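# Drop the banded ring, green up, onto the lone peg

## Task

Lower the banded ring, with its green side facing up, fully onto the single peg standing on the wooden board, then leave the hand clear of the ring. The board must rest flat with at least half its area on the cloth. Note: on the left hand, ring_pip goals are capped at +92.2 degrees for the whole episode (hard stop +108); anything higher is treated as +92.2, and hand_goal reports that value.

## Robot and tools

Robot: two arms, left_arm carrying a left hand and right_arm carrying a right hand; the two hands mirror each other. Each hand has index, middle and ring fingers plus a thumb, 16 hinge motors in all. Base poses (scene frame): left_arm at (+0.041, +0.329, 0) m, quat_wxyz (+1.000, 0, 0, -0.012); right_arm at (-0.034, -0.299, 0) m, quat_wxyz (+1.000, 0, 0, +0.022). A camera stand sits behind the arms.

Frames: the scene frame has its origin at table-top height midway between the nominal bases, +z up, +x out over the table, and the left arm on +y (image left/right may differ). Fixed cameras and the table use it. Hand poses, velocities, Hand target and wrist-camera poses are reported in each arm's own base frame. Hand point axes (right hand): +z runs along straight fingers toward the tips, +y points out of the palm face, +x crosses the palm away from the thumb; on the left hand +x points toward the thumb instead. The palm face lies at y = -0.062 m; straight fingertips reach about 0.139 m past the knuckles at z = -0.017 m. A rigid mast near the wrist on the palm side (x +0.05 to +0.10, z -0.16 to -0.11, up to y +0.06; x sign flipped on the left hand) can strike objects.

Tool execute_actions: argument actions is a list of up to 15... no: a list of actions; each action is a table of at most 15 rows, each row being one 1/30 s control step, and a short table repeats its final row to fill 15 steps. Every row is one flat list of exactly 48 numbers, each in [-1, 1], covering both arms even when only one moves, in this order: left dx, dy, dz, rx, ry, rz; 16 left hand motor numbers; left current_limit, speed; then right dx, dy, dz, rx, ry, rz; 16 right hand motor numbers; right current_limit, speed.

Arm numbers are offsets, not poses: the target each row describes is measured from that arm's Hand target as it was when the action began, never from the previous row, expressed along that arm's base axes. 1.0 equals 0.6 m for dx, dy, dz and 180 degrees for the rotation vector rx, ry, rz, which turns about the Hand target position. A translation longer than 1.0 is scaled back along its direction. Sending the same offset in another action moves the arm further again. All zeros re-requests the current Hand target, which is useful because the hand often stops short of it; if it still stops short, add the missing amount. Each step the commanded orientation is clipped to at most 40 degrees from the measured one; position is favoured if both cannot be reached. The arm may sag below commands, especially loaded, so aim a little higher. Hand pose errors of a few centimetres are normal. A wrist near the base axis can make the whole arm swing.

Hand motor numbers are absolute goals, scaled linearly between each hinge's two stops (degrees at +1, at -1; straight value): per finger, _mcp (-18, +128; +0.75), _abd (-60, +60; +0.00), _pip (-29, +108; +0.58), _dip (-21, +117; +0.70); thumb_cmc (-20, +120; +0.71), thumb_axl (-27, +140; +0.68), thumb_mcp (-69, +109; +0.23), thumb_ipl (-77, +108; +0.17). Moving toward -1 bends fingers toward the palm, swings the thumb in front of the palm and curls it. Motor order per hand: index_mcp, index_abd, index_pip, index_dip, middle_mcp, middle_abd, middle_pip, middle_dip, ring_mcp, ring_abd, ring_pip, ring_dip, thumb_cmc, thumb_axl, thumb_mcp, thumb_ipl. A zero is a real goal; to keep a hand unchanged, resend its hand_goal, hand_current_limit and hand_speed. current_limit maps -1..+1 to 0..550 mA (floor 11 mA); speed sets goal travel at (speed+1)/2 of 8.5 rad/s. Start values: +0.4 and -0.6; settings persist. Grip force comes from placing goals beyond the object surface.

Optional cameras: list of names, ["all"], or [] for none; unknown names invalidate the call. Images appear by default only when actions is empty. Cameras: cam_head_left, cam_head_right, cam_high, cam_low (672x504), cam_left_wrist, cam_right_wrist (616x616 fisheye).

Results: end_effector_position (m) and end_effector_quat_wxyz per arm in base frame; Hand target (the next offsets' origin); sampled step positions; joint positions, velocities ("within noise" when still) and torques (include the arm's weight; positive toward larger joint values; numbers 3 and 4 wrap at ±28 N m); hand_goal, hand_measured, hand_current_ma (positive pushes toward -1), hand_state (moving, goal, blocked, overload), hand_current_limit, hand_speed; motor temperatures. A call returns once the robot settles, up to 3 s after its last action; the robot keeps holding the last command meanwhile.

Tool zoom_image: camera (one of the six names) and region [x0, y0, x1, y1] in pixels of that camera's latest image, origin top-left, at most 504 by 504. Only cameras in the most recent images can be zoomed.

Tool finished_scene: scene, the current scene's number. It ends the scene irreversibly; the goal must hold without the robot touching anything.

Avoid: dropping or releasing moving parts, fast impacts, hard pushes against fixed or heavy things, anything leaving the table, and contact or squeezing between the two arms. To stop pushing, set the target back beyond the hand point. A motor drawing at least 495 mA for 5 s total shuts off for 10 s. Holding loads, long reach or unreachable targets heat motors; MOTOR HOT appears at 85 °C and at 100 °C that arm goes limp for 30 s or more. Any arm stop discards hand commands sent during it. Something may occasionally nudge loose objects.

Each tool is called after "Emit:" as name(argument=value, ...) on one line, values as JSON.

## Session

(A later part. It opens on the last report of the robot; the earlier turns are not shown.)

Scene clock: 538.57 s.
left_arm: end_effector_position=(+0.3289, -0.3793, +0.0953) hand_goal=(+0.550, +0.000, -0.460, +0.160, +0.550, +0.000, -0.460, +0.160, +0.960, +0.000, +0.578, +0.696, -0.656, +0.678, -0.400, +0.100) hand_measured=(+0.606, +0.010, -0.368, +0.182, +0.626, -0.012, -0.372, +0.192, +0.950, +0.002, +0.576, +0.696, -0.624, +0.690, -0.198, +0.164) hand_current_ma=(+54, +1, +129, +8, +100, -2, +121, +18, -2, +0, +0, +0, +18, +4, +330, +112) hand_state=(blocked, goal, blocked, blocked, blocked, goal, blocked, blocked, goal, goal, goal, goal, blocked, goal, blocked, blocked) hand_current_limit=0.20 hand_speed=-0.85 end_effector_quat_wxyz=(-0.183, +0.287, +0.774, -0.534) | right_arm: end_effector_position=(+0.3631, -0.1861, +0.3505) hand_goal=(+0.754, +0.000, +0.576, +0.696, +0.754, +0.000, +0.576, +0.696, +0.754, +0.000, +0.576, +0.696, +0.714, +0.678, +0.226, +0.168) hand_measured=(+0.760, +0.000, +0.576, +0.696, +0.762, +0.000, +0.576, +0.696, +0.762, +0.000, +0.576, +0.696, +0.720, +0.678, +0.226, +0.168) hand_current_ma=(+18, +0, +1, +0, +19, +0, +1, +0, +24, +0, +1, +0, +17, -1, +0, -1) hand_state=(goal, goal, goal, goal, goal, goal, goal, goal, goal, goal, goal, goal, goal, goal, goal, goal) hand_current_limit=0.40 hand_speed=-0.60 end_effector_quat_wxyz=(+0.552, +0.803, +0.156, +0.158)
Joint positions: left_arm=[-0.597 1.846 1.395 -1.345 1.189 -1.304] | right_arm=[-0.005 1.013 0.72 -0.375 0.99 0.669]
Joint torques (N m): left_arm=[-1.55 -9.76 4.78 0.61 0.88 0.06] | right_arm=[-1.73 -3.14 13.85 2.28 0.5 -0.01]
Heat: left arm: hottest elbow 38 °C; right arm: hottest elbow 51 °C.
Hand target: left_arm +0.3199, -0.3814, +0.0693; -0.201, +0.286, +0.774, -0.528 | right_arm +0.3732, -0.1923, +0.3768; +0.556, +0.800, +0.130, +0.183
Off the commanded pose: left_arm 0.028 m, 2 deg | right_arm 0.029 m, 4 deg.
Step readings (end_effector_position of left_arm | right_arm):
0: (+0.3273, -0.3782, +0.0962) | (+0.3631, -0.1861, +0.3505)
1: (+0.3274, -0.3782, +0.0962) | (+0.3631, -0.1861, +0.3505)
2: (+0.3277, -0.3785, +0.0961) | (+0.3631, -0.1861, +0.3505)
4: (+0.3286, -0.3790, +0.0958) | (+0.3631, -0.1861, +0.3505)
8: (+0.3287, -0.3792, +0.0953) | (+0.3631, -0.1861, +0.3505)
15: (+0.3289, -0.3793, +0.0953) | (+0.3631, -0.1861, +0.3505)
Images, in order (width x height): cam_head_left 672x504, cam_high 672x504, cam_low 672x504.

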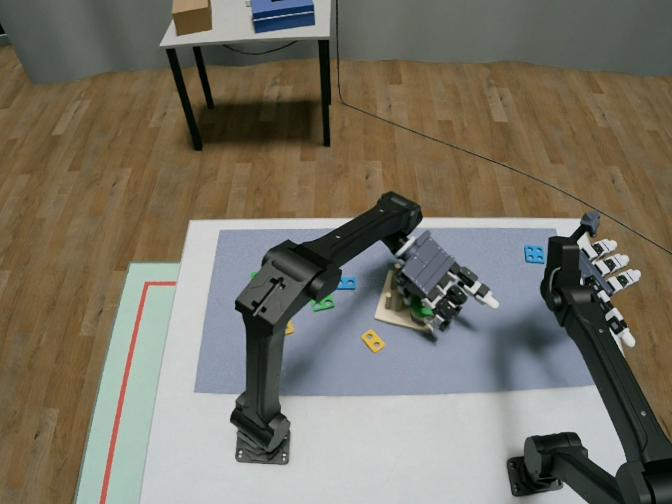

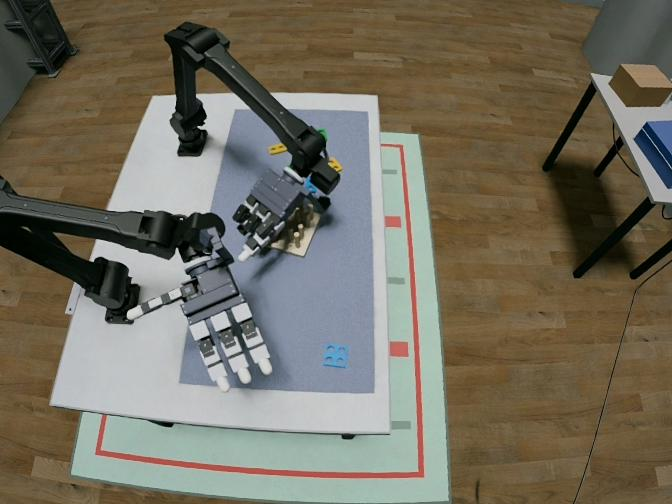

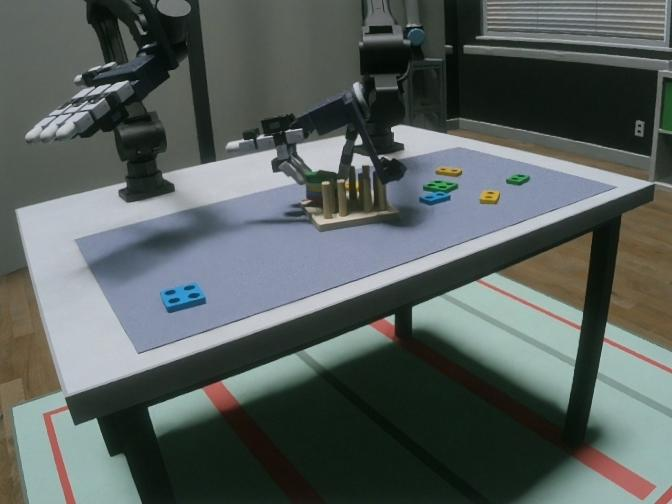

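Emit:
zoom_image(camera="cam_head_left", region=[385, 275, 425, 315])

Emit:
zoom_image(camera="cam_low", region=[325, 130, 395, 200])

Emit:
zoom_image(camera="cam_high", region=[270, 180, 330, 240])

Scaled by 12.600 from the camera's 672x504 image, which has a finer 960x720 frame.

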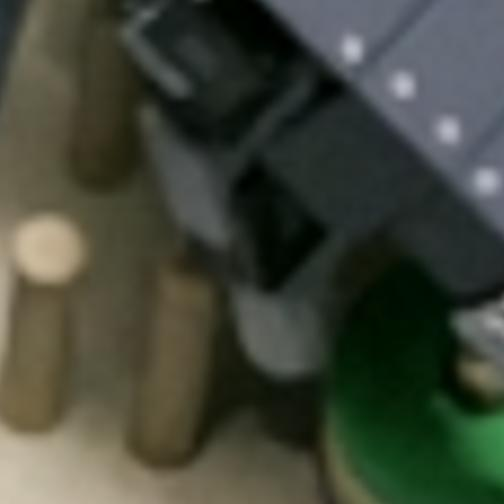

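Scaled by 7.200 from the camera's 672x504 image, which has a finer 960x720 frame.

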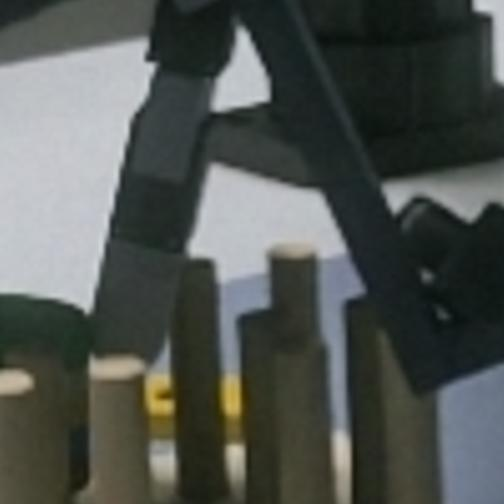

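Scaled by 8.400 from the camera's 672x504 image, which has a finer 960x720 frame.

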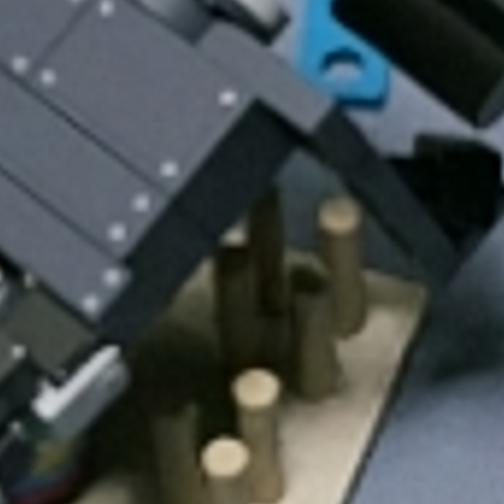

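Emit:
execute_actions(actions=[[[0.001,0,0.02,0,0,-0.007,0.55,0,-0.46,0.16,0.55,0,-0.46,0.16,0.959,0,0.577,0.696,-0.657,0.677,-0.40,0.1,0.2,-0.85,0,0,0,0,0,0,0.754,0,0.576,0.696,0.754,0,0.576,0.696,0.754,0,0.576,0.696,0.714,0.678,0.226,0.168,0.4,-0.6],[0.001,0,0.025,0,0,-0.014,0.55,0,-0.46,0.16,0.55,0,-0.46,0.16,0.959,0,0.577,0.696,-0.657,0.677,-0.40,0.1,0.2,-0.85,0,0,0,0,0,0,0.754,0,0.576,0.696,0.754,0,0.576,0.696,0.754,0,0.576,0.696,0.714,0.678,0.226,0.168,0.4,-0.6]]], cameras=["cam_head_left","cam_low","cam_high"])

Emit:
zoom_image(camera="cam_low", region=[290, 130, 420, 242])

Emit:
zoom_image(camera="cam_head_left", region=[370, 255, 450, 335])

Scene clock: 586.17 s.
left_arm: end_effector_position=(+0.3208, -0.3729, +0.0956) hand_goal=(+0.550, +0.000, -0.460, +0.160, +0.550, +0.000, -0.460, +0.160, +0.960, +0.000, +0.578, +0.696, -0.656, +0.678, -0.400, +0.100) hand_measured=(+0.606, +0.010, -0.374, +0.182, +0.626, -0.012, -0.372, +0.192, +0.950, +0.002, +0.576, +0.696, -0.632, +0.690, -0.198, +0.166) hand_current_ma=(+54, +1, +114, +8, +100, -2, +121, +18, -2, +0, +0, +0, +10, +4, +330, +119) hand_state=(blocked, goal, blocked, blocked, blocked, goal, blocked, blocked, goal, goal, goal, goal, blocked, goal, blocked, blocked) hand_current_limit=0.20 hand_speed=-0.85 end_effector_quat_wxyz=(-0.200, +0.297, +0.769, -0.530) | right_arm: end_effector_position=(+0.3631, -0.1861, +0.3505) hand_goal=(+0.754, +0.000, +0.576, +0.696, +0.754, +0.000, +0.576, +0.696, +0.754, +0.000, +0.576, +0.696, +0.714, +0.678, +0.226, +0.168) hand_measured=(+0.760, +0.000, +0.576, +0.696, +0.762, +0.000, +0.576, +0.696, +0.762, +0.000, +0.576, +0.696, +0.720, +0.678, +0.226, +0.168) hand_current_ma=(+18, +0, +1, +0, +19, +0, +1, +0, +24, +0, +1, +0, +17, -1, +0, -1) hand_state=(goal, goal, goal, goal, goal, goal, goal, goal, goal, goal, goal, goal, goal, goal, goal, goal) hand_current_limit=0.40 hand_speed=-0.60 end_effector_quat_wxyz=(+0.552, +0.803, +0.156, +0.158)
Joint positions: left_arm=[-0.597 1.859 1.406 -1.447 1.182 -1.21] | right_arm=[-0.005 1.013 0.72 -0.375 0.99 0.669]
Joint torques (N m): left_arm=[-1.79 -9.58 8.01 -0.7 0.64 0.08] | right_arm=[-1.73 -3.08 13.86 2.29 0.5 -0.01]
Heat: left arm: hottest elbow 37 °C; right arm: hottest elbow 52 °C.
Hand target: left_arm +0.3204, -0.3814, +0.0841; -0.212, +0.303, +0.768, -0.523 | right_arm +0.3732, -0.1923, +0.3768; +0.556, +0.800, +0.130, +0.183
Off the commanded pose: left_arm 0.014 m, 2 deg | right_arm 0.029 m, 4 deg.
Step readings (end_effector_position of left_arm | right_arm):
0: (+0.3289, -0.3792, +0.0953) | (+0.3631, -0.1861, +0.3505)
1: (+0.3289, -0.3792, +0.0953) | (+0.3631, -0.1861, +0.3505)
2: (+0.3287, -0.3791, +0.0953) | (+0.3631, -0.1861, +0.3505)
4: (+0.3264, -0.3775, +0.0958) | (+0.3631, -0.1861, +0.3505)
8: (+0.3218, -0.3737, +0.0957) | (+0.3631, -0.1861, +0.3505)
15: (+0.3209, -0.3730, +0.0957) | (+0.3631, -0.1861, +0.3505)
Images, in order (width x height): cam_head_left 672x504, cam_high 672x504, cam_low 672x504.

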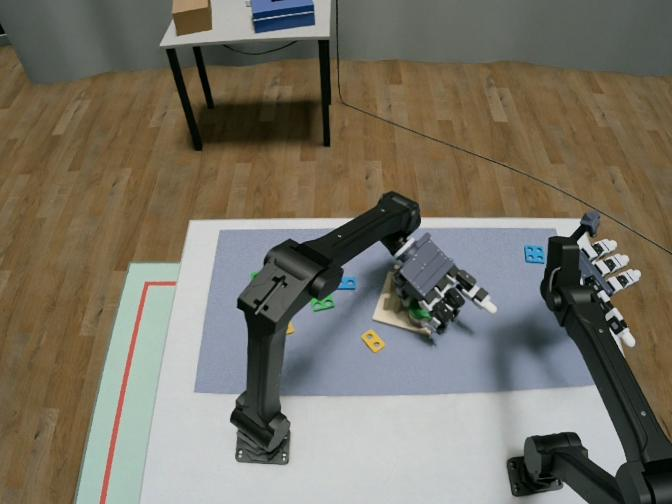

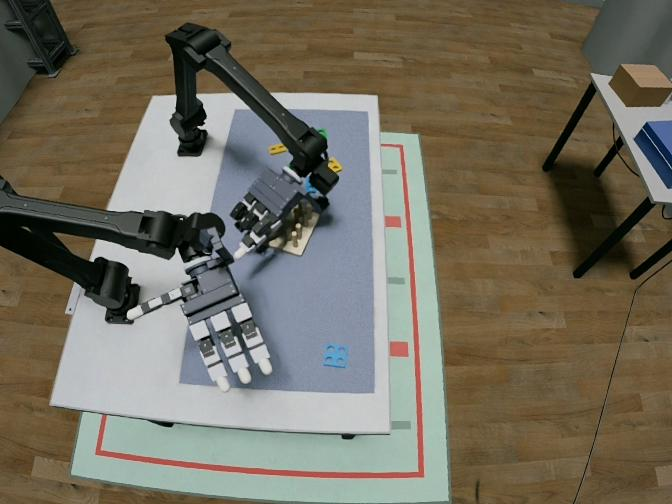

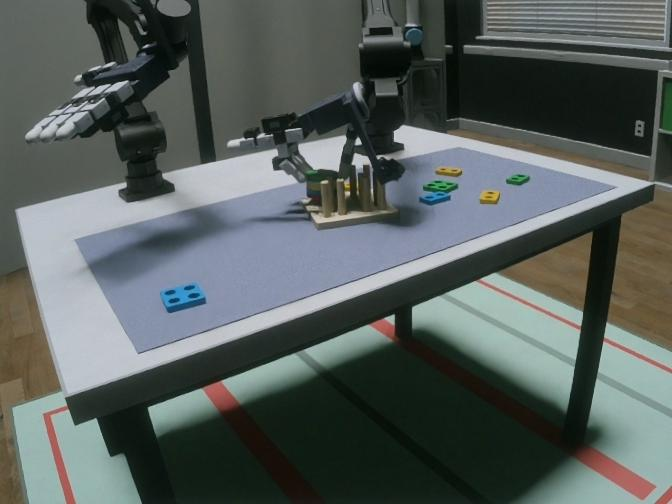

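Scaled by 3.877 from the camera's 672x504 image, which has a finer 960x720 frame.

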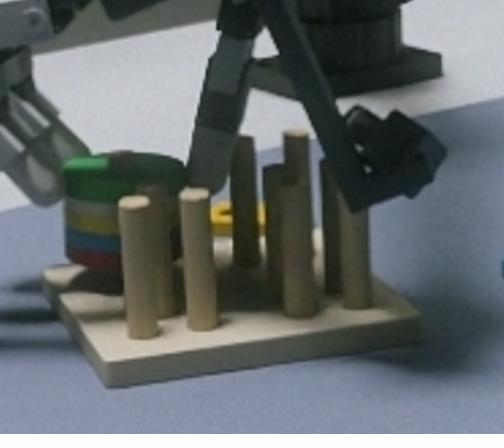

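Scaled by 6.300 from the camera's 672x504 image, which has a finer 960x720 frame.

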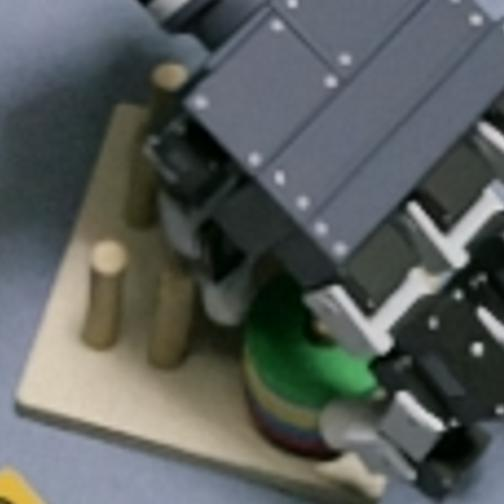

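Emit:
execute_actions(actions=[[[0.006,-0.003,0.006,0,0,-0.008,0.55,0,-0.46,0.16,0.55,0,-0.46,0.16,0.959,0,0.577,0.696,-0.657,0.677,-0.40,0.1,0.2,-0.85,0,0,0,0,0,0,0.754,0,0.576,0.696,0.754,0,0.576,0.696,0.754,0,0.576,0.696,0.714,0.678,0.226,0.168,0.4,-0.6],[0.010,-0.005,0.014,0,0,-0.016,0.55,0,-0.46,0.16,0.55,0,-0.46,0.16,0.959,0,0.577,0.696,-0.657,0.677,-0.40,0.1,0.2,-0.85,0,0,0,0,0,0,0.754,0,0.576,0.696,0.754,0,0.576,0.696,0.754,0,0.576,0.696,0.714,0.678,0.226,0.168,0.4,-0.6]]], cameras=["cam_head_left","cam_low","cam_high"])

Emit:
zoom_image(camera="cam_low", region=[290, 130, 420, 242])

Emit:
zoom_image(camera="cam_head_left", region=[370, 255, 450, 335])

Scene clock: 596.63 s.
left_arm: end_effector_position=(+0.3217, -0.3722, +0.0956) hand_goal=(+0.550, +0.000, -0.460, +0.160, +0.550, +0.000, -0.460, +0.160, +0.960, +0.000, +0.578, +0.696, -0.656, +0.678, -0.400, +0.100) hand_measured=(+0.606, +0.010, -0.374, +0.182, +0.626, -0.012, -0.378, +0.192, +0.950, +0.002, +0.576, +0.696, -0.622, +0.690, -0.198, +0.166) hand_current_ma=(+56, +1, +114, +9, +100, -2, +105, +18, -2, +0, +0, +0, +20, +4, +330, +119) hand_state=(blocked, goal, blocked, blocked, blocked, goal, blocked, blocked, goal, goal, goal, goal, blocked, goal, blocked, blocked) hand_current_limit=0.20 hand_speed=-0.85 end_effector_quat_wxyz=(-0.224, +0.308, +0.765, -0.519) | right_arm: end_effector_position=(+0.3631, -0.1861, +0.3505) hand_goal=(+0.754, +0.000, +0.576, +0.696, +0.754, +0.000, +0.576, +0.696, +0.754, +0.000, +0.576, +0.696, +0.714, +0.678, +0.226, +0.168) hand_measured=(+0.760, +0.000, +0.576, +0.696, +0.762, +0.000, +0.576, +0.696, +0.762, +0.000, +0.576, +0.696, +0.720, +0.678, +0.226, +0.168) hand_current_ma=(+18, +0, +1, +0, +19, +0, +1, +0, +24, +0, +1, +0, +17, -1, +0, -1) hand_state=(goal, goal, goal, goal, goal, goal, goal, goal, goal, goal, goal, goal, goal, goal, goal, goal) hand_current_limit=0.40 hand_speed=-0.60 end_effector_quat_wxyz=(+0.552, +0.803, +0.156, +0.158)
Joint positions: left_arm=[-0.601 1.909 1.471 -1.588 1.159 -1.105] | right_arm=[-0.005 1.013 0.72 -0.375 0.99 0.669]
Joint torques (N m): left_arm=[-1.73 -10.81 8.84 -0.85 0.76 0.11] | right_arm=[-1.73 -3.08 13.86 2.3 0.5 -0.01]
Heat: left arm: hottest elbow 38 °C; right arm: hottest elbow 52 °C.
Hand target: left_arm +0.3265, -0.3842, +0.0925; -0.225, +0.322, +0.760, -0.518 | right_arm +0.3732, -0.1923, +0.3768; +0.556, +0.800, +0.130, +0.183
Off the commanded pose: left_arm 0.013 m, 2 deg | right_arm 0.029 m, 4 deg.
Step readings (end_effector_position of left_arm | right_arm):
0: (+0.3209, -0.3729, +0.0956) | (+0.3631, -0.1861, +0.3505)
1: (+0.3209, -0.3729, +0.0958) | (+0.3631, -0.1861, +0.3505)
2: (+0.3209, -0.3726, +0.0960) | (+0.3631, -0.1861, +0.3505)
4: (+0.3207, -0.3719, +0.0960) | (+0.3631, -0.1861, +0.3505)
8: (+0.3215, -0.3724, +0.0955) | (+0.3631, -0.1861, +0.3505)
15: (+0.3218, -0.3723, +0.0957) | (+0.3631, -0.1861, +0.3505)
Images, in order (width x height): cam_head_left 672x504, cam_high 672x504, cam_low 672x504.

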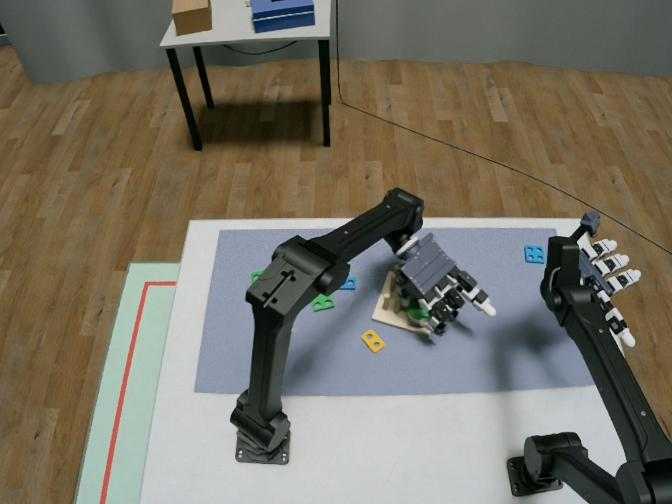

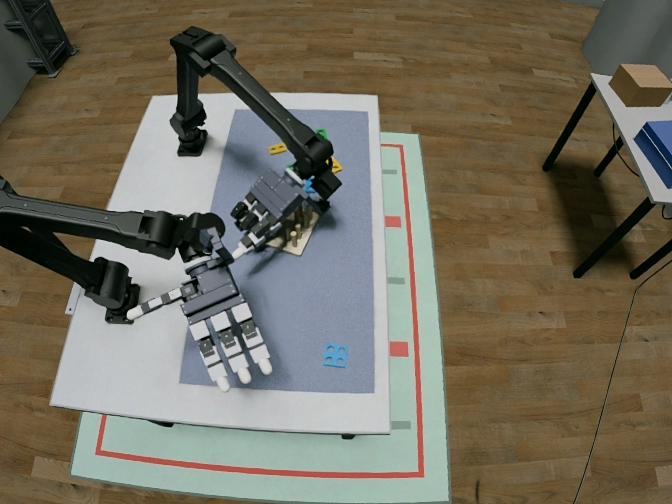

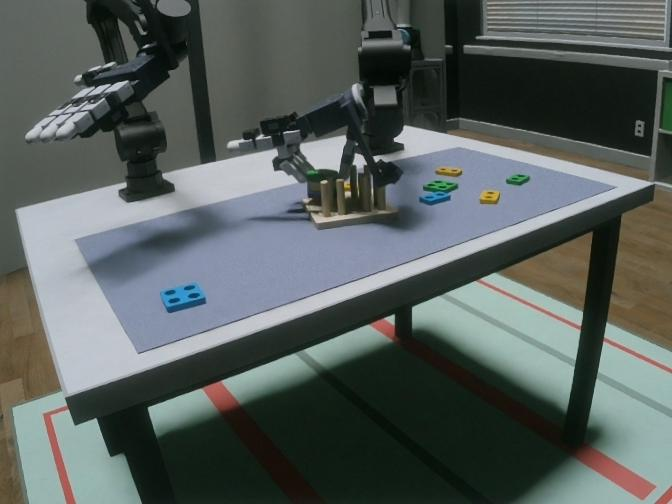

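Scaled by 3.877 from the camera's 672x504 image, which has a finer 960x720 frame.

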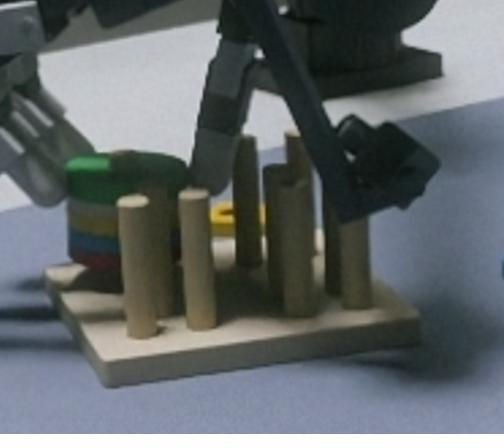

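Scaled by 6.300 from the camera's 672x504 image, which has a finer 960x720 frame.

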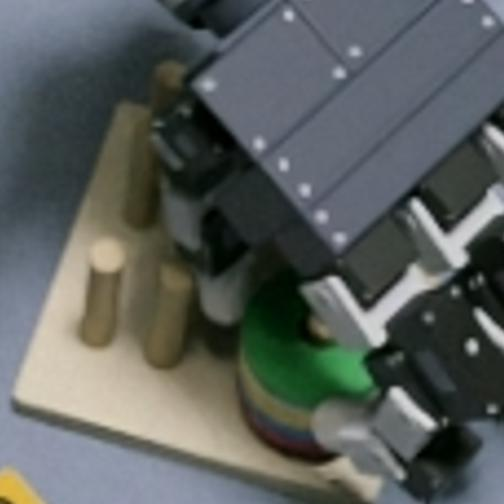

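Emit:
execute_actions(actions=[[[0.004,-0.001,0.015,0,0,-0.002,0.55,0,-0.46,0.16,0.55,0,-0.46,0.16,0.959,0,0.577,0.696,-0.657,0.677,-0.40,0.1,0.2,-0.85,0,0,0,0,0,0,0.754,0,0.576,0.696,0.754,0,0.576,0.696,0.754,0,0.576,0.696,0.714,0.678,0.226,0.168,0.4,-0.6],[0.008,-0.002,0.034,0,0,-0.004,0.55,0,-0.46,0.16,0.55,0,-0.46,0.16,0.959,0,0.577,0.696,-0.657,0.677,-0.40,0.1,0.2,-0.85,0,0,0,0,0,0,0.754,0,0.576,0.696,0.754,0,0.576,0.696,0.754,0,0.576,0.696,0.714,0.678,0.226,0.168,0.4,-0.6]]], cameras=["cam_head_left","cam_low","cam_high"])

Emit:
zoom_image(camera="cam_low", region=[290, 130, 420, 242])

Emit:
zoom_image(camera="cam_head_left", region=[370, 255, 450, 335])

Emit:
zoom_image(camera="cam_high", region=[260, 170, 340, 250])

Scene clock: 609.80 s.
left_arm: end_effector_position=(+0.3247, -0.3730, +0.1107) hand_goal=(+0.550, +0.000, -0.460, +0.160, +0.550, +0.000, -0.460, +0.160, +0.960, +0.000, +0.578, +0.696, -0.656, +0.678, -0.400, +0.100) hand_measured=(+0.606, +0.010, -0.374, +0.182, +0.626, -0.012, -0.378, +0.192, +0.950, +0.002, +0.576, +0.696, -0.622, +0.690, -0.198, +0.166) hand_current_ma=(+57, +1, +114, +9, +100, -2, +105, +18, -2, +0, +0, +0, +20, +4, +330, +119) hand_state=(blocked, goal, blocked, blocked, blocked, goal, blocked, blocked, goal, goal, goal, goal, blocked, goal, blocked, blocked) hand_current_limit=0.20 hand_speed=-0.85 end_effector_quat_wxyz=(-0.232, +0.313, +0.763, -0.516) | right_arm: end_effector_position=(+0.3631, -0.1861, +0.3505) hand_goal=(+0.754, +0.000, +0.576, +0.696, +0.754, +0.000, +0.576, +0.696, +0.754, +0.000, +0.576, +0.696, +0.714, +0.678, +0.226, +0.168) hand_measured=(+0.760, +0.000, +0.576, +0.696, +0.762, +0.000, +0.576, +0.696, +0.762, +0.000, +0.576, +0.696, +0.720, +0.678, +0.226, +0.168) hand_current_ma=(+18, +0, +1, +0, +19, +0, +1, +0, +24, +0, +1, +0, +17, -1, +0, -1) hand_state=(goal, goal, goal, goal, goal, goal, goal, goal, goal, goal, goal, goal, goal, goal, goal, goal) hand_current_limit=0.40 hand_speed=-0.60 end_effector_quat_wxyz=(+0.552, +0.803, +0.156, +0.158)
Joint positions: left_arm=[-0.601 1.916 1.52 -1.672 1.15 -1.068] | right_arm=[-0.005 1.013 0.72 -0.375 0.99 0.669]
Joint torques (N m): left_arm=[-1.49 -11.46 9.35 -0.98 0.81 0.09] | right_arm=[-1.73 -3.08 13.86 2.29 0.51 -0.01]
Heat: left arm: hottest elbow 38 °C; right arm: hottest elbow 52 °C.
Hand target: left_arm +0.3313, -0.3854, +0.1129; -0.229, +0.327, +0.758, -0.516 | right_arm +0.3732, -0.1923, +0.3768; +0.556, +0.800, +0.130, +0.183
Off the commanded pose: left_arm 0.014 m, 2 deg | right_arm 0.029 m, 4 deg.
Step readings (end_effector_position of left_arm | right_arm):
0: (+0.3217, -0.3722, +0.0956) | (+0.3631, -0.1861, +0.3505)
1: (+0.3216, -0.3722, +0.0957) | (+0.3631, -0.1861, +0.3505)
2: (+0.3217, -0.3720, +0.0963) | (+0.3631, -0.1861, +0.3505)
4: (+0.3223, -0.3720, +0.0984) | (+0.3631, -0.1861, +0.3505)
8: (+0.3241, -0.3729, +0.1057) | (+0.3631, -0.1861, +0.3505)
15: (+0.3247, -0.3731, +0.1106) | (+0.3631, -0.1861, +0.3505)
Images, in order (width x height): cam_head_left 672x504, cam_high 672x504, cam_low 672x504.

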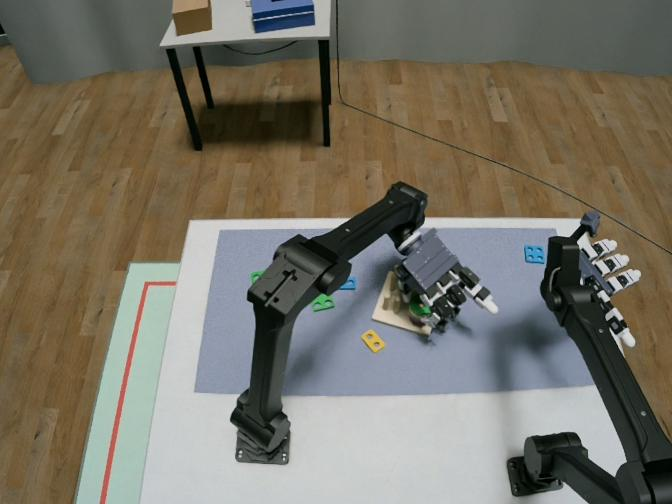

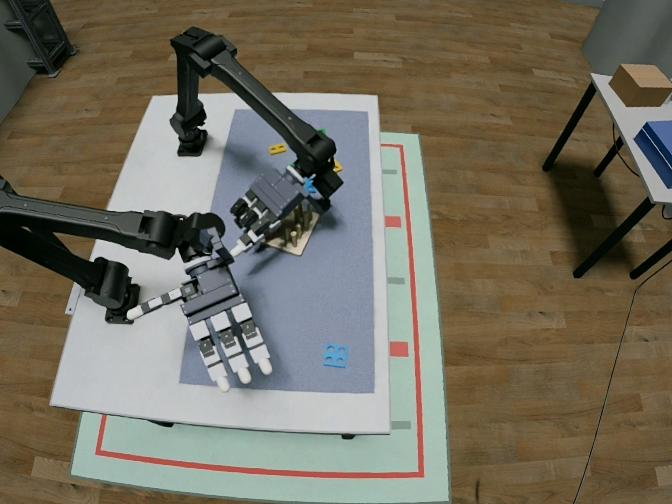

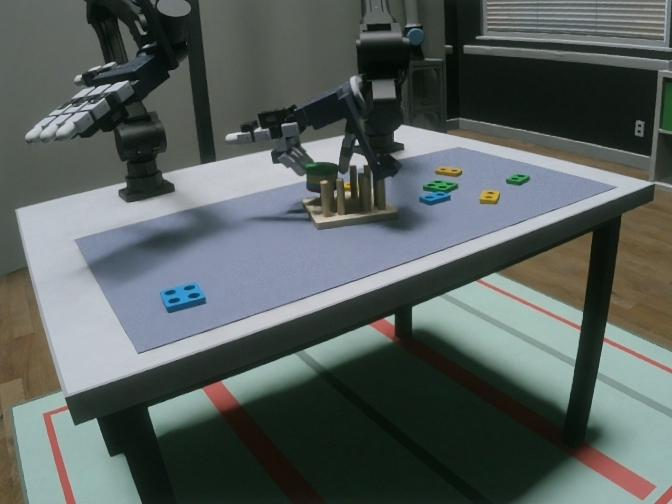

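Scaled by 3.877 from the camera's 672x504 image, which has a finer 960x720 frame.

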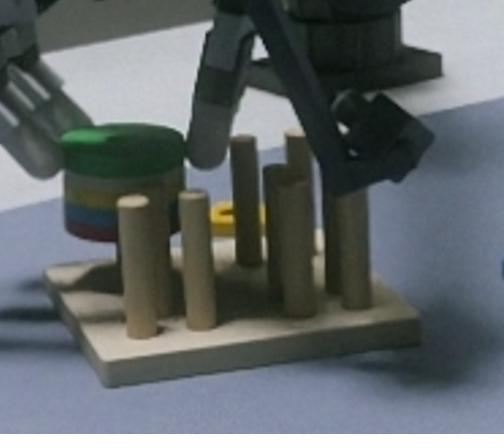

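Scaled by 6.300 from the camera's 672x504 image, which has a finer 960x720 frame.

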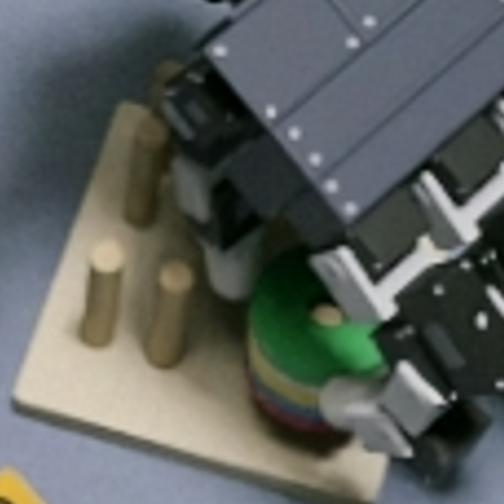

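Scaled by 6.300 from the camera's 672x504 image, which has a finer 960x720 frame.

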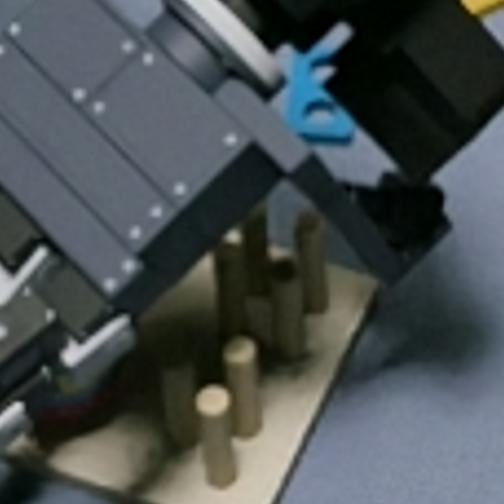

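Emit:
execute_actions(actions=[[[0,-0.01,-0.005,0,0,0,0.55,0,-0.46,0.16,0.55,0,-0.46,0.16,0.959,0,0.577,0.696,-0.657,0.677,-0.40,0.1,0.2,-0.85,0,0,0,0,0,0,0.754,0,0.576,0.696,0.754,0,0.576,0.696,0.754,0,0.576,0.696,0.714,0.678,0.226,0.168,0.4,-0.6],[0,-0.022,-0.012,0,0,0,0.55,0,-0.46,0.16,0.55,0,-0.46,0.16,0.959,0,0.577,0.696,-0.657,0.677,-0.40,0.1,0.2,-0.85,0,0,0,0,0,0,0.754,0,0.576,0.696,0.754,0,0.576,0.696,0.754,0,0.576,0.696,0.714,0.678,0.226,0.168,0.4,-0.6]]], cameras=["cam_head_left","cam_low","cam_high"])

Emit:
zoom_image(camera="cam_low", region=[290, 130, 420, 242])

Emit:
zoom_image(camera="cam_head_left", region=[370, 255, 450, 335])

Emit:
zoom_image(camera="cam_high", region=[260, 170, 340, 250])

Scene clock: 630.43 s.
left_arm: end_effector_position=(+0.3241, -0.3818, +0.1033) hand_goal=(+0.550, +0.000, -0.460, +0.160, +0.550, +0.000, -0.460, +0.160, +0.960, +0.000, +0.578, +0.696, -0.656, +0.678, -0.400, +0.100) hand_measured=(+0.606, +0.010, -0.374, +0.182, +0.626, -0.012, -0.378, +0.192, +0.950, +0.002, +0.576, +0.696, -0.622, +0.690, -0.198, +0.166) hand_current_ma=(+57, +1, +114, +9, +100, -2, +105, +18, -2, +0, +0, +0, +20, +4, +330, +119) hand_state=(blocked, goal, blocked, blocked, blocked, goal, blocked, blocked, goal, goal, goal, goal, blocked, goal, blocked, blocked) hand_current_limit=0.20 hand_speed=-0.85 end_effector_quat_wxyz=(-0.236, +0.315, +0.762, -0.514) | right_arm: end_effector_position=(+0.3631, -0.1861, +0.3505) hand_goal=(+0.754, +0.000, +0.576, +0.696, +0.754, +0.000, +0.576, +0.696, +0.754, +0.000, +0.576, +0.696, +0.714, +0.678, +0.226, +0.168) hand_measured=(+0.760, +0.000, +0.576, +0.696, +0.762, +0.000, +0.576, +0.696, +0.762, +0.000, +0.576, +0.696, +0.720, +0.678, +0.226, +0.168) hand_current_ma=(+18, +0, +1, +0, +19, +0, +1, +0, +24, +0, +1, +0, +17, -1, +0, -1) hand_state=(goal, goal, goal, goal, goal, goal, goal, goal, goal, goal, goal, goal, goal, goal, goal, goal) hand_current_limit=0.40 hand_speed=-0.60 end_effector_quat_wxyz=(+0.552, +0.803, +0.156, +0.158)
Joint positions: left_arm=[-0.617 1.937 1.533 -1.654 1.151 -1.084] | right_arm=[-0.005 1.013 0.72 -0.375 0.99 0.669]
Joint torques (N m): left_arm=[-1.73 -11.87 9.33 -0.12 1.14 -0.12] | right_arm=[-1.73 -3.08 13.85 2.32 0.5 -0.01]
Heat: left arm: hottest elbow 41 °C; right arm: hottest elbow 52 °C.
Hand target: left_arm +0.3311, -0.3987, +0.1058; -0.229, +0.327, +0.758, -0.516 | right_arm +0.3732, -0.1923, +0.3768; +0.556, +0.800, +0.130, +0.183
Off the commanded pose: left_arm 0.019 m, 2 deg | right_arm 0.029 m, 4 deg.
Step readings (end_effector_position of left_arm | right_arm):
0: (+0.3247, -0.3730, +0.1108) | (+0.3631, -0.1861, +0.3505)
1: (+0.3247, -0.3730, +0.1108) | (+0.3631, -0.1861, +0.3505)
2: (+0.3245, -0.3731, +0.1106) | (+0.3631, -0.1861, +0.3505)
4: (+0.3237, -0.3747, +0.1101) | (+0.3631, -0.1861, +0.3505)
8: (+0.3247, -0.3787, +0.1068) | (+0.3631, -0.1861, +0.3505)
15: (+0.3239, -0.3816, +0.1031) | (+0.3631, -0.1861, +0.3505)
Images, in order (width x height): cam_head_left 672x504, cam_high 672x504, cam_low 672x504.

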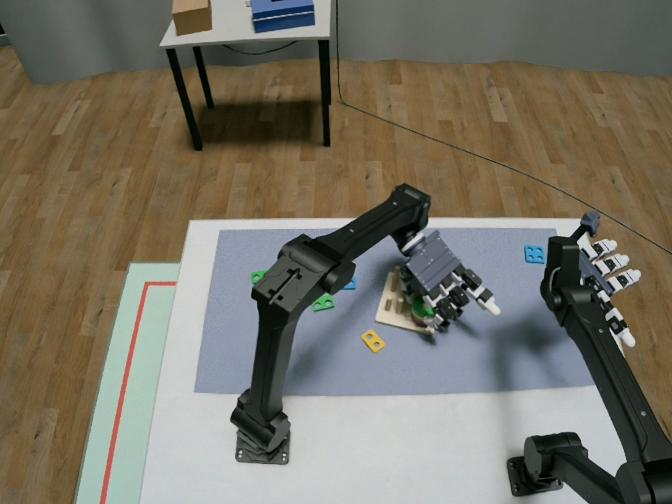

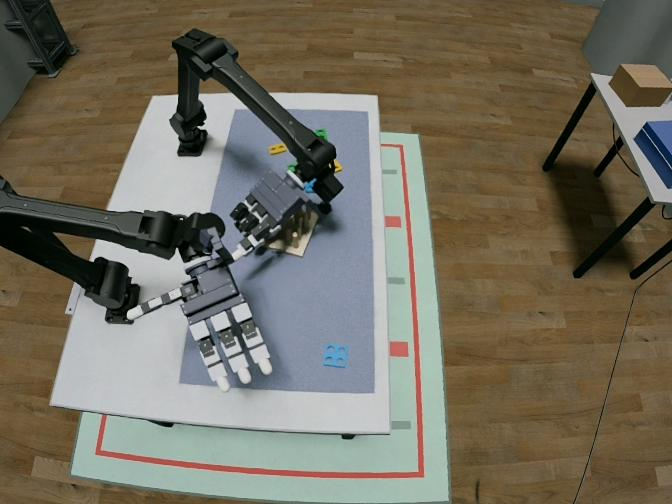

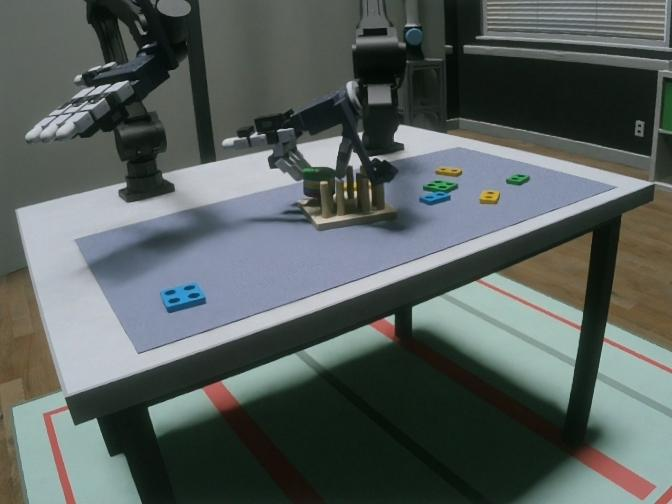

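Scaled by 3.877 from the camera's 672x504 image, which has a finer 960x720 frame.

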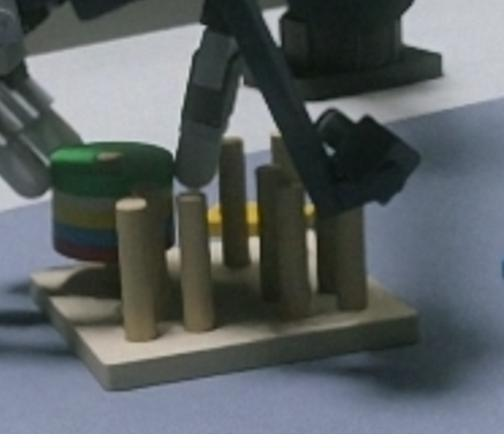

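Scaled by 6.300 from the camera's 672x504 image, which has a finer 960x720 frame.

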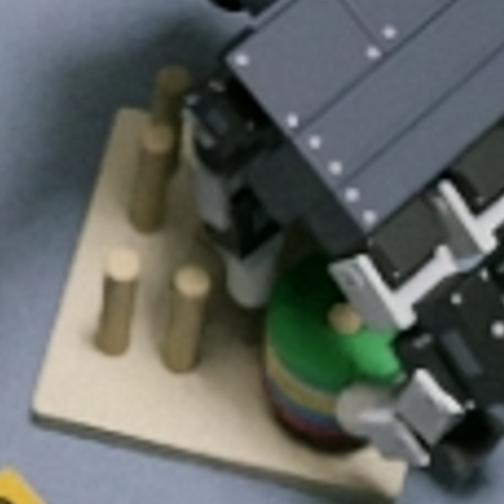

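Scaled by 6.300 from the camera's 672x504 image, which has a finer 960x720 frame.

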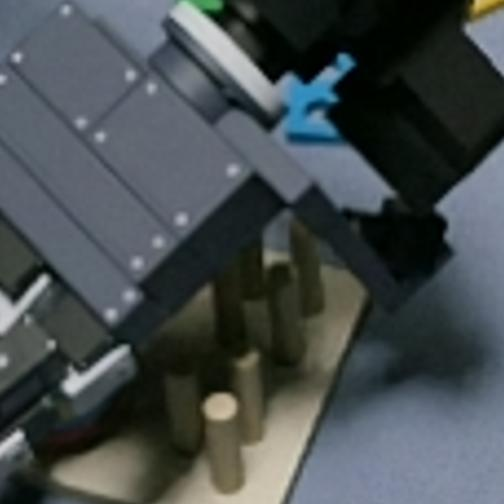

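Emit:
execute_actions(actions=[[[0,0,-0.015,0,0,-0.002,0.55,0,-0.46,0.16,0.55,0,-0.46,0.16,0.959,0,0.577,0.696,-0.657,0.677,-0.40,0.1,0.2,-0.85,0,0,0,0,0,0,0.754,0,0.576,0.696,0.754,0,0.576,0.696,0.754,0,0.576,0.696,0.714,0.678,0.226,0.168,0.4,-0.6],[0,0,-0.03,0,0,-0.004,0.55,0,-0.46,0.16,0.55,0,-0.46,0.16,0.959,0,0.577,0.696,-0.657,0.677,-0.40,0.1,0.2,-0.85,0,0,0,0,0,0,0.754,0,0.576,0.696,0.754,0,0.576,0.696,0.754,0,0.576,0.696,0.714,0.678,0.226,0.168,0.4,-0.6]]], cameras=["cam_head_left","cam_low","cam_high"])

Emit:
zoom_image(camera="cam_low", region=[290, 130, 420, 242])

Emit:
zoom_image(camera="cam_head_left", region=[370, 255, 450, 335])

Emit:
zoom_image(camera="cam_high", region=[260, 170, 340, 250])

Scene clock: 643.10 s.
left_arm: end_effector_position=(+0.3253, -0.3834, +0.0882) hand_goal=(+0.550, +0.000, -0.460, +0.160, +0.550, +0.000, -0.460, +0.160, +0.960, +0.000, +0.578, +0.696, -0.656, +0.678, -0.400, +0.100) hand_measured=(+0.606, +0.010, -0.374, +0.182, +0.626, -0.012, -0.378, +0.192, +0.950, +0.002, +0.576, +0.696, -0.622, +0.690, -0.198, +0.166) hand_current_ma=(+57, +1, +114, +9, +100, -2, +105, +18, -2, +0, +0, +0, +20, +4, +330, +119) hand_state=(blocked, goal, blocked, blocked, blocked, goal, blocked, blocked, goal, goal, goal, goal, blocked, goal, blocked, blocked) hand_current_limit=0.20 hand_speed=-0.85 end_effector_quat_wxyz=(-0.242, +0.312, +0.762, -0.513) | right_arm: end_effector_position=(+0.3631, -0.1861, +0.3505) hand_goal=(+0.754, +0.000, +0.576, +0.696, +0.754, +0.000, +0.576, +0.696, +0.754, +0.000, +0.576, +0.696, +0.714, +0.678, +0.226, +0.168) hand_measured=(+0.760, +0.000, +0.576, +0.696, +0.762, +0.000, +0.576, +0.696, +0.762, +0.000, +0.576, +0.696, +0.720, +0.678, +0.226, +0.168) hand_current_ma=(+18, +0, +1, +0, +19, +0, +1, +0, +24, +0, +1, +0, +17, -1, +0, -1) hand_state=(goal, goal, goal, goal, goal, goal, goal, goal, goal, goal, goal, goal, goal, goal, goal, goal) hand_current_limit=0.40 hand_speed=-0.60 end_effector_quat_wxyz=(+0.552, +0.803, +0.156, +0.158)
Joint positions: left_arm=[-0.618 1.967 1.533 -1.64 1.151 -1.082] | right_arm=[-0.005 1.013 0.72 -0.375 0.99 0.669]
Joint torques (N m): left_arm=[-1.85 -12.16 8.53 -0.13 0.92 0.1] | right_arm=[-1.73 -3.08 13.86 2.29 0.5 -0.01]
Heat: left arm: hottest elbow 40 °C; right arm: hottest elbow 52 °C.
Hand target: left_arm +0.3311, -0.3987, +0.0877; -0.232, +0.332, +0.756, -0.515 | right_arm +0.3732, -0.1923, +0.3768; +0.556, +0.800, +0.130, +0.183
Off the commanded pose: left_arm 0.016 m, 3 deg | right_arm 0.029 m, 4 deg.
Step readings (end_effector_position of left_arm | right_arm):
0: (+0.3241, -0.3817, +0.1033) | (+0.3631, -0.1861, +0.3505)
1: (+0.3240, -0.3817, +0.1031) | (+0.3631, -0.1861, +0.3505)
2: (+0.3242, -0.3818, +0.1031) | (+0.3631, -0.1861, +0.3505)
4: (+0.3247, -0.3822, +0.1017) | (+0.3631, -0.1861, +0.3505)
8: (+0.3252, -0.3830, +0.0953) | (+0.3631, -0.1861, +0.3505)
15: (+0.3254, -0.3832, +0.0882) | (+0.3631, -0.1861, +0.3505)
Images, in order (width x height): cam_head_left 672x504, cam_high 672x504, cam_low 672x504.

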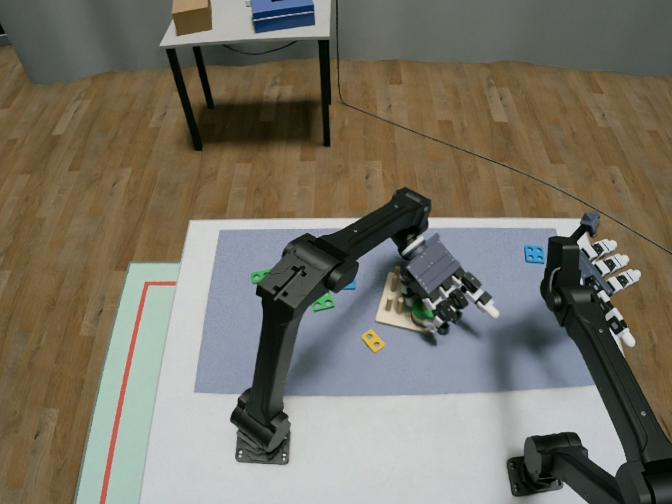

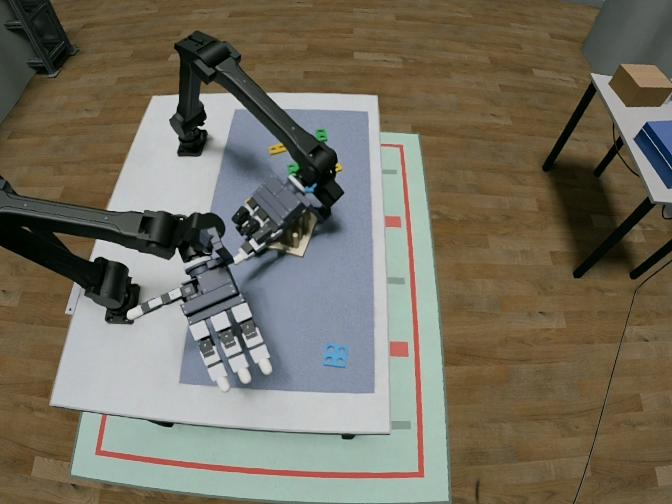

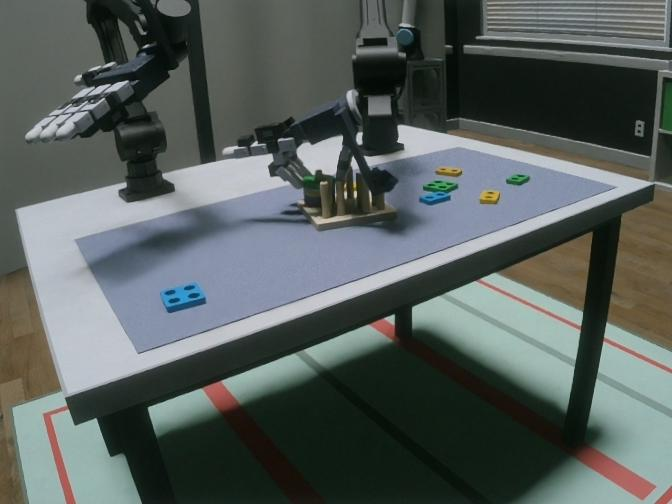

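Scaled by 3.877 from the camera's 672x504 image, which has a finer 960x720 frame.

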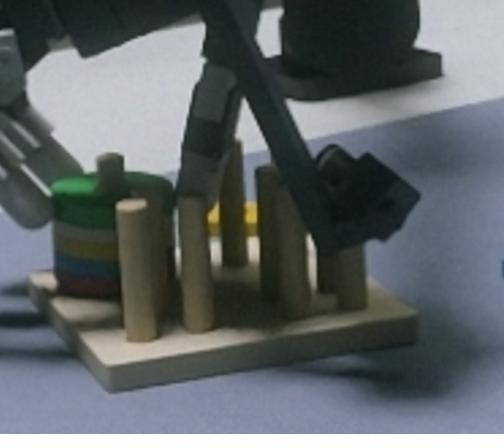

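Scaled by 6.300 from the camera's 672x504 image, which has a finer 960x720 frame.

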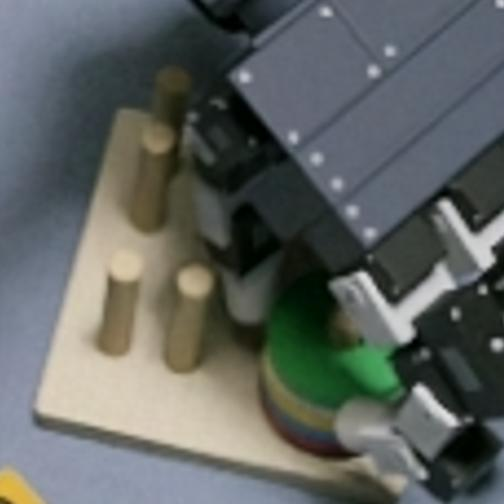

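Scaled by 6.300 from the camera's 672x504 image, which has a finer 960x720 frame.

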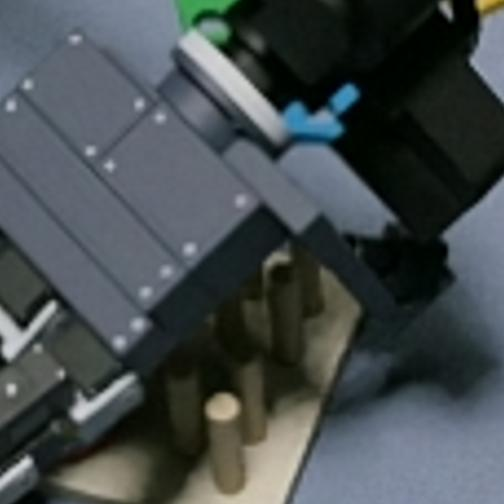

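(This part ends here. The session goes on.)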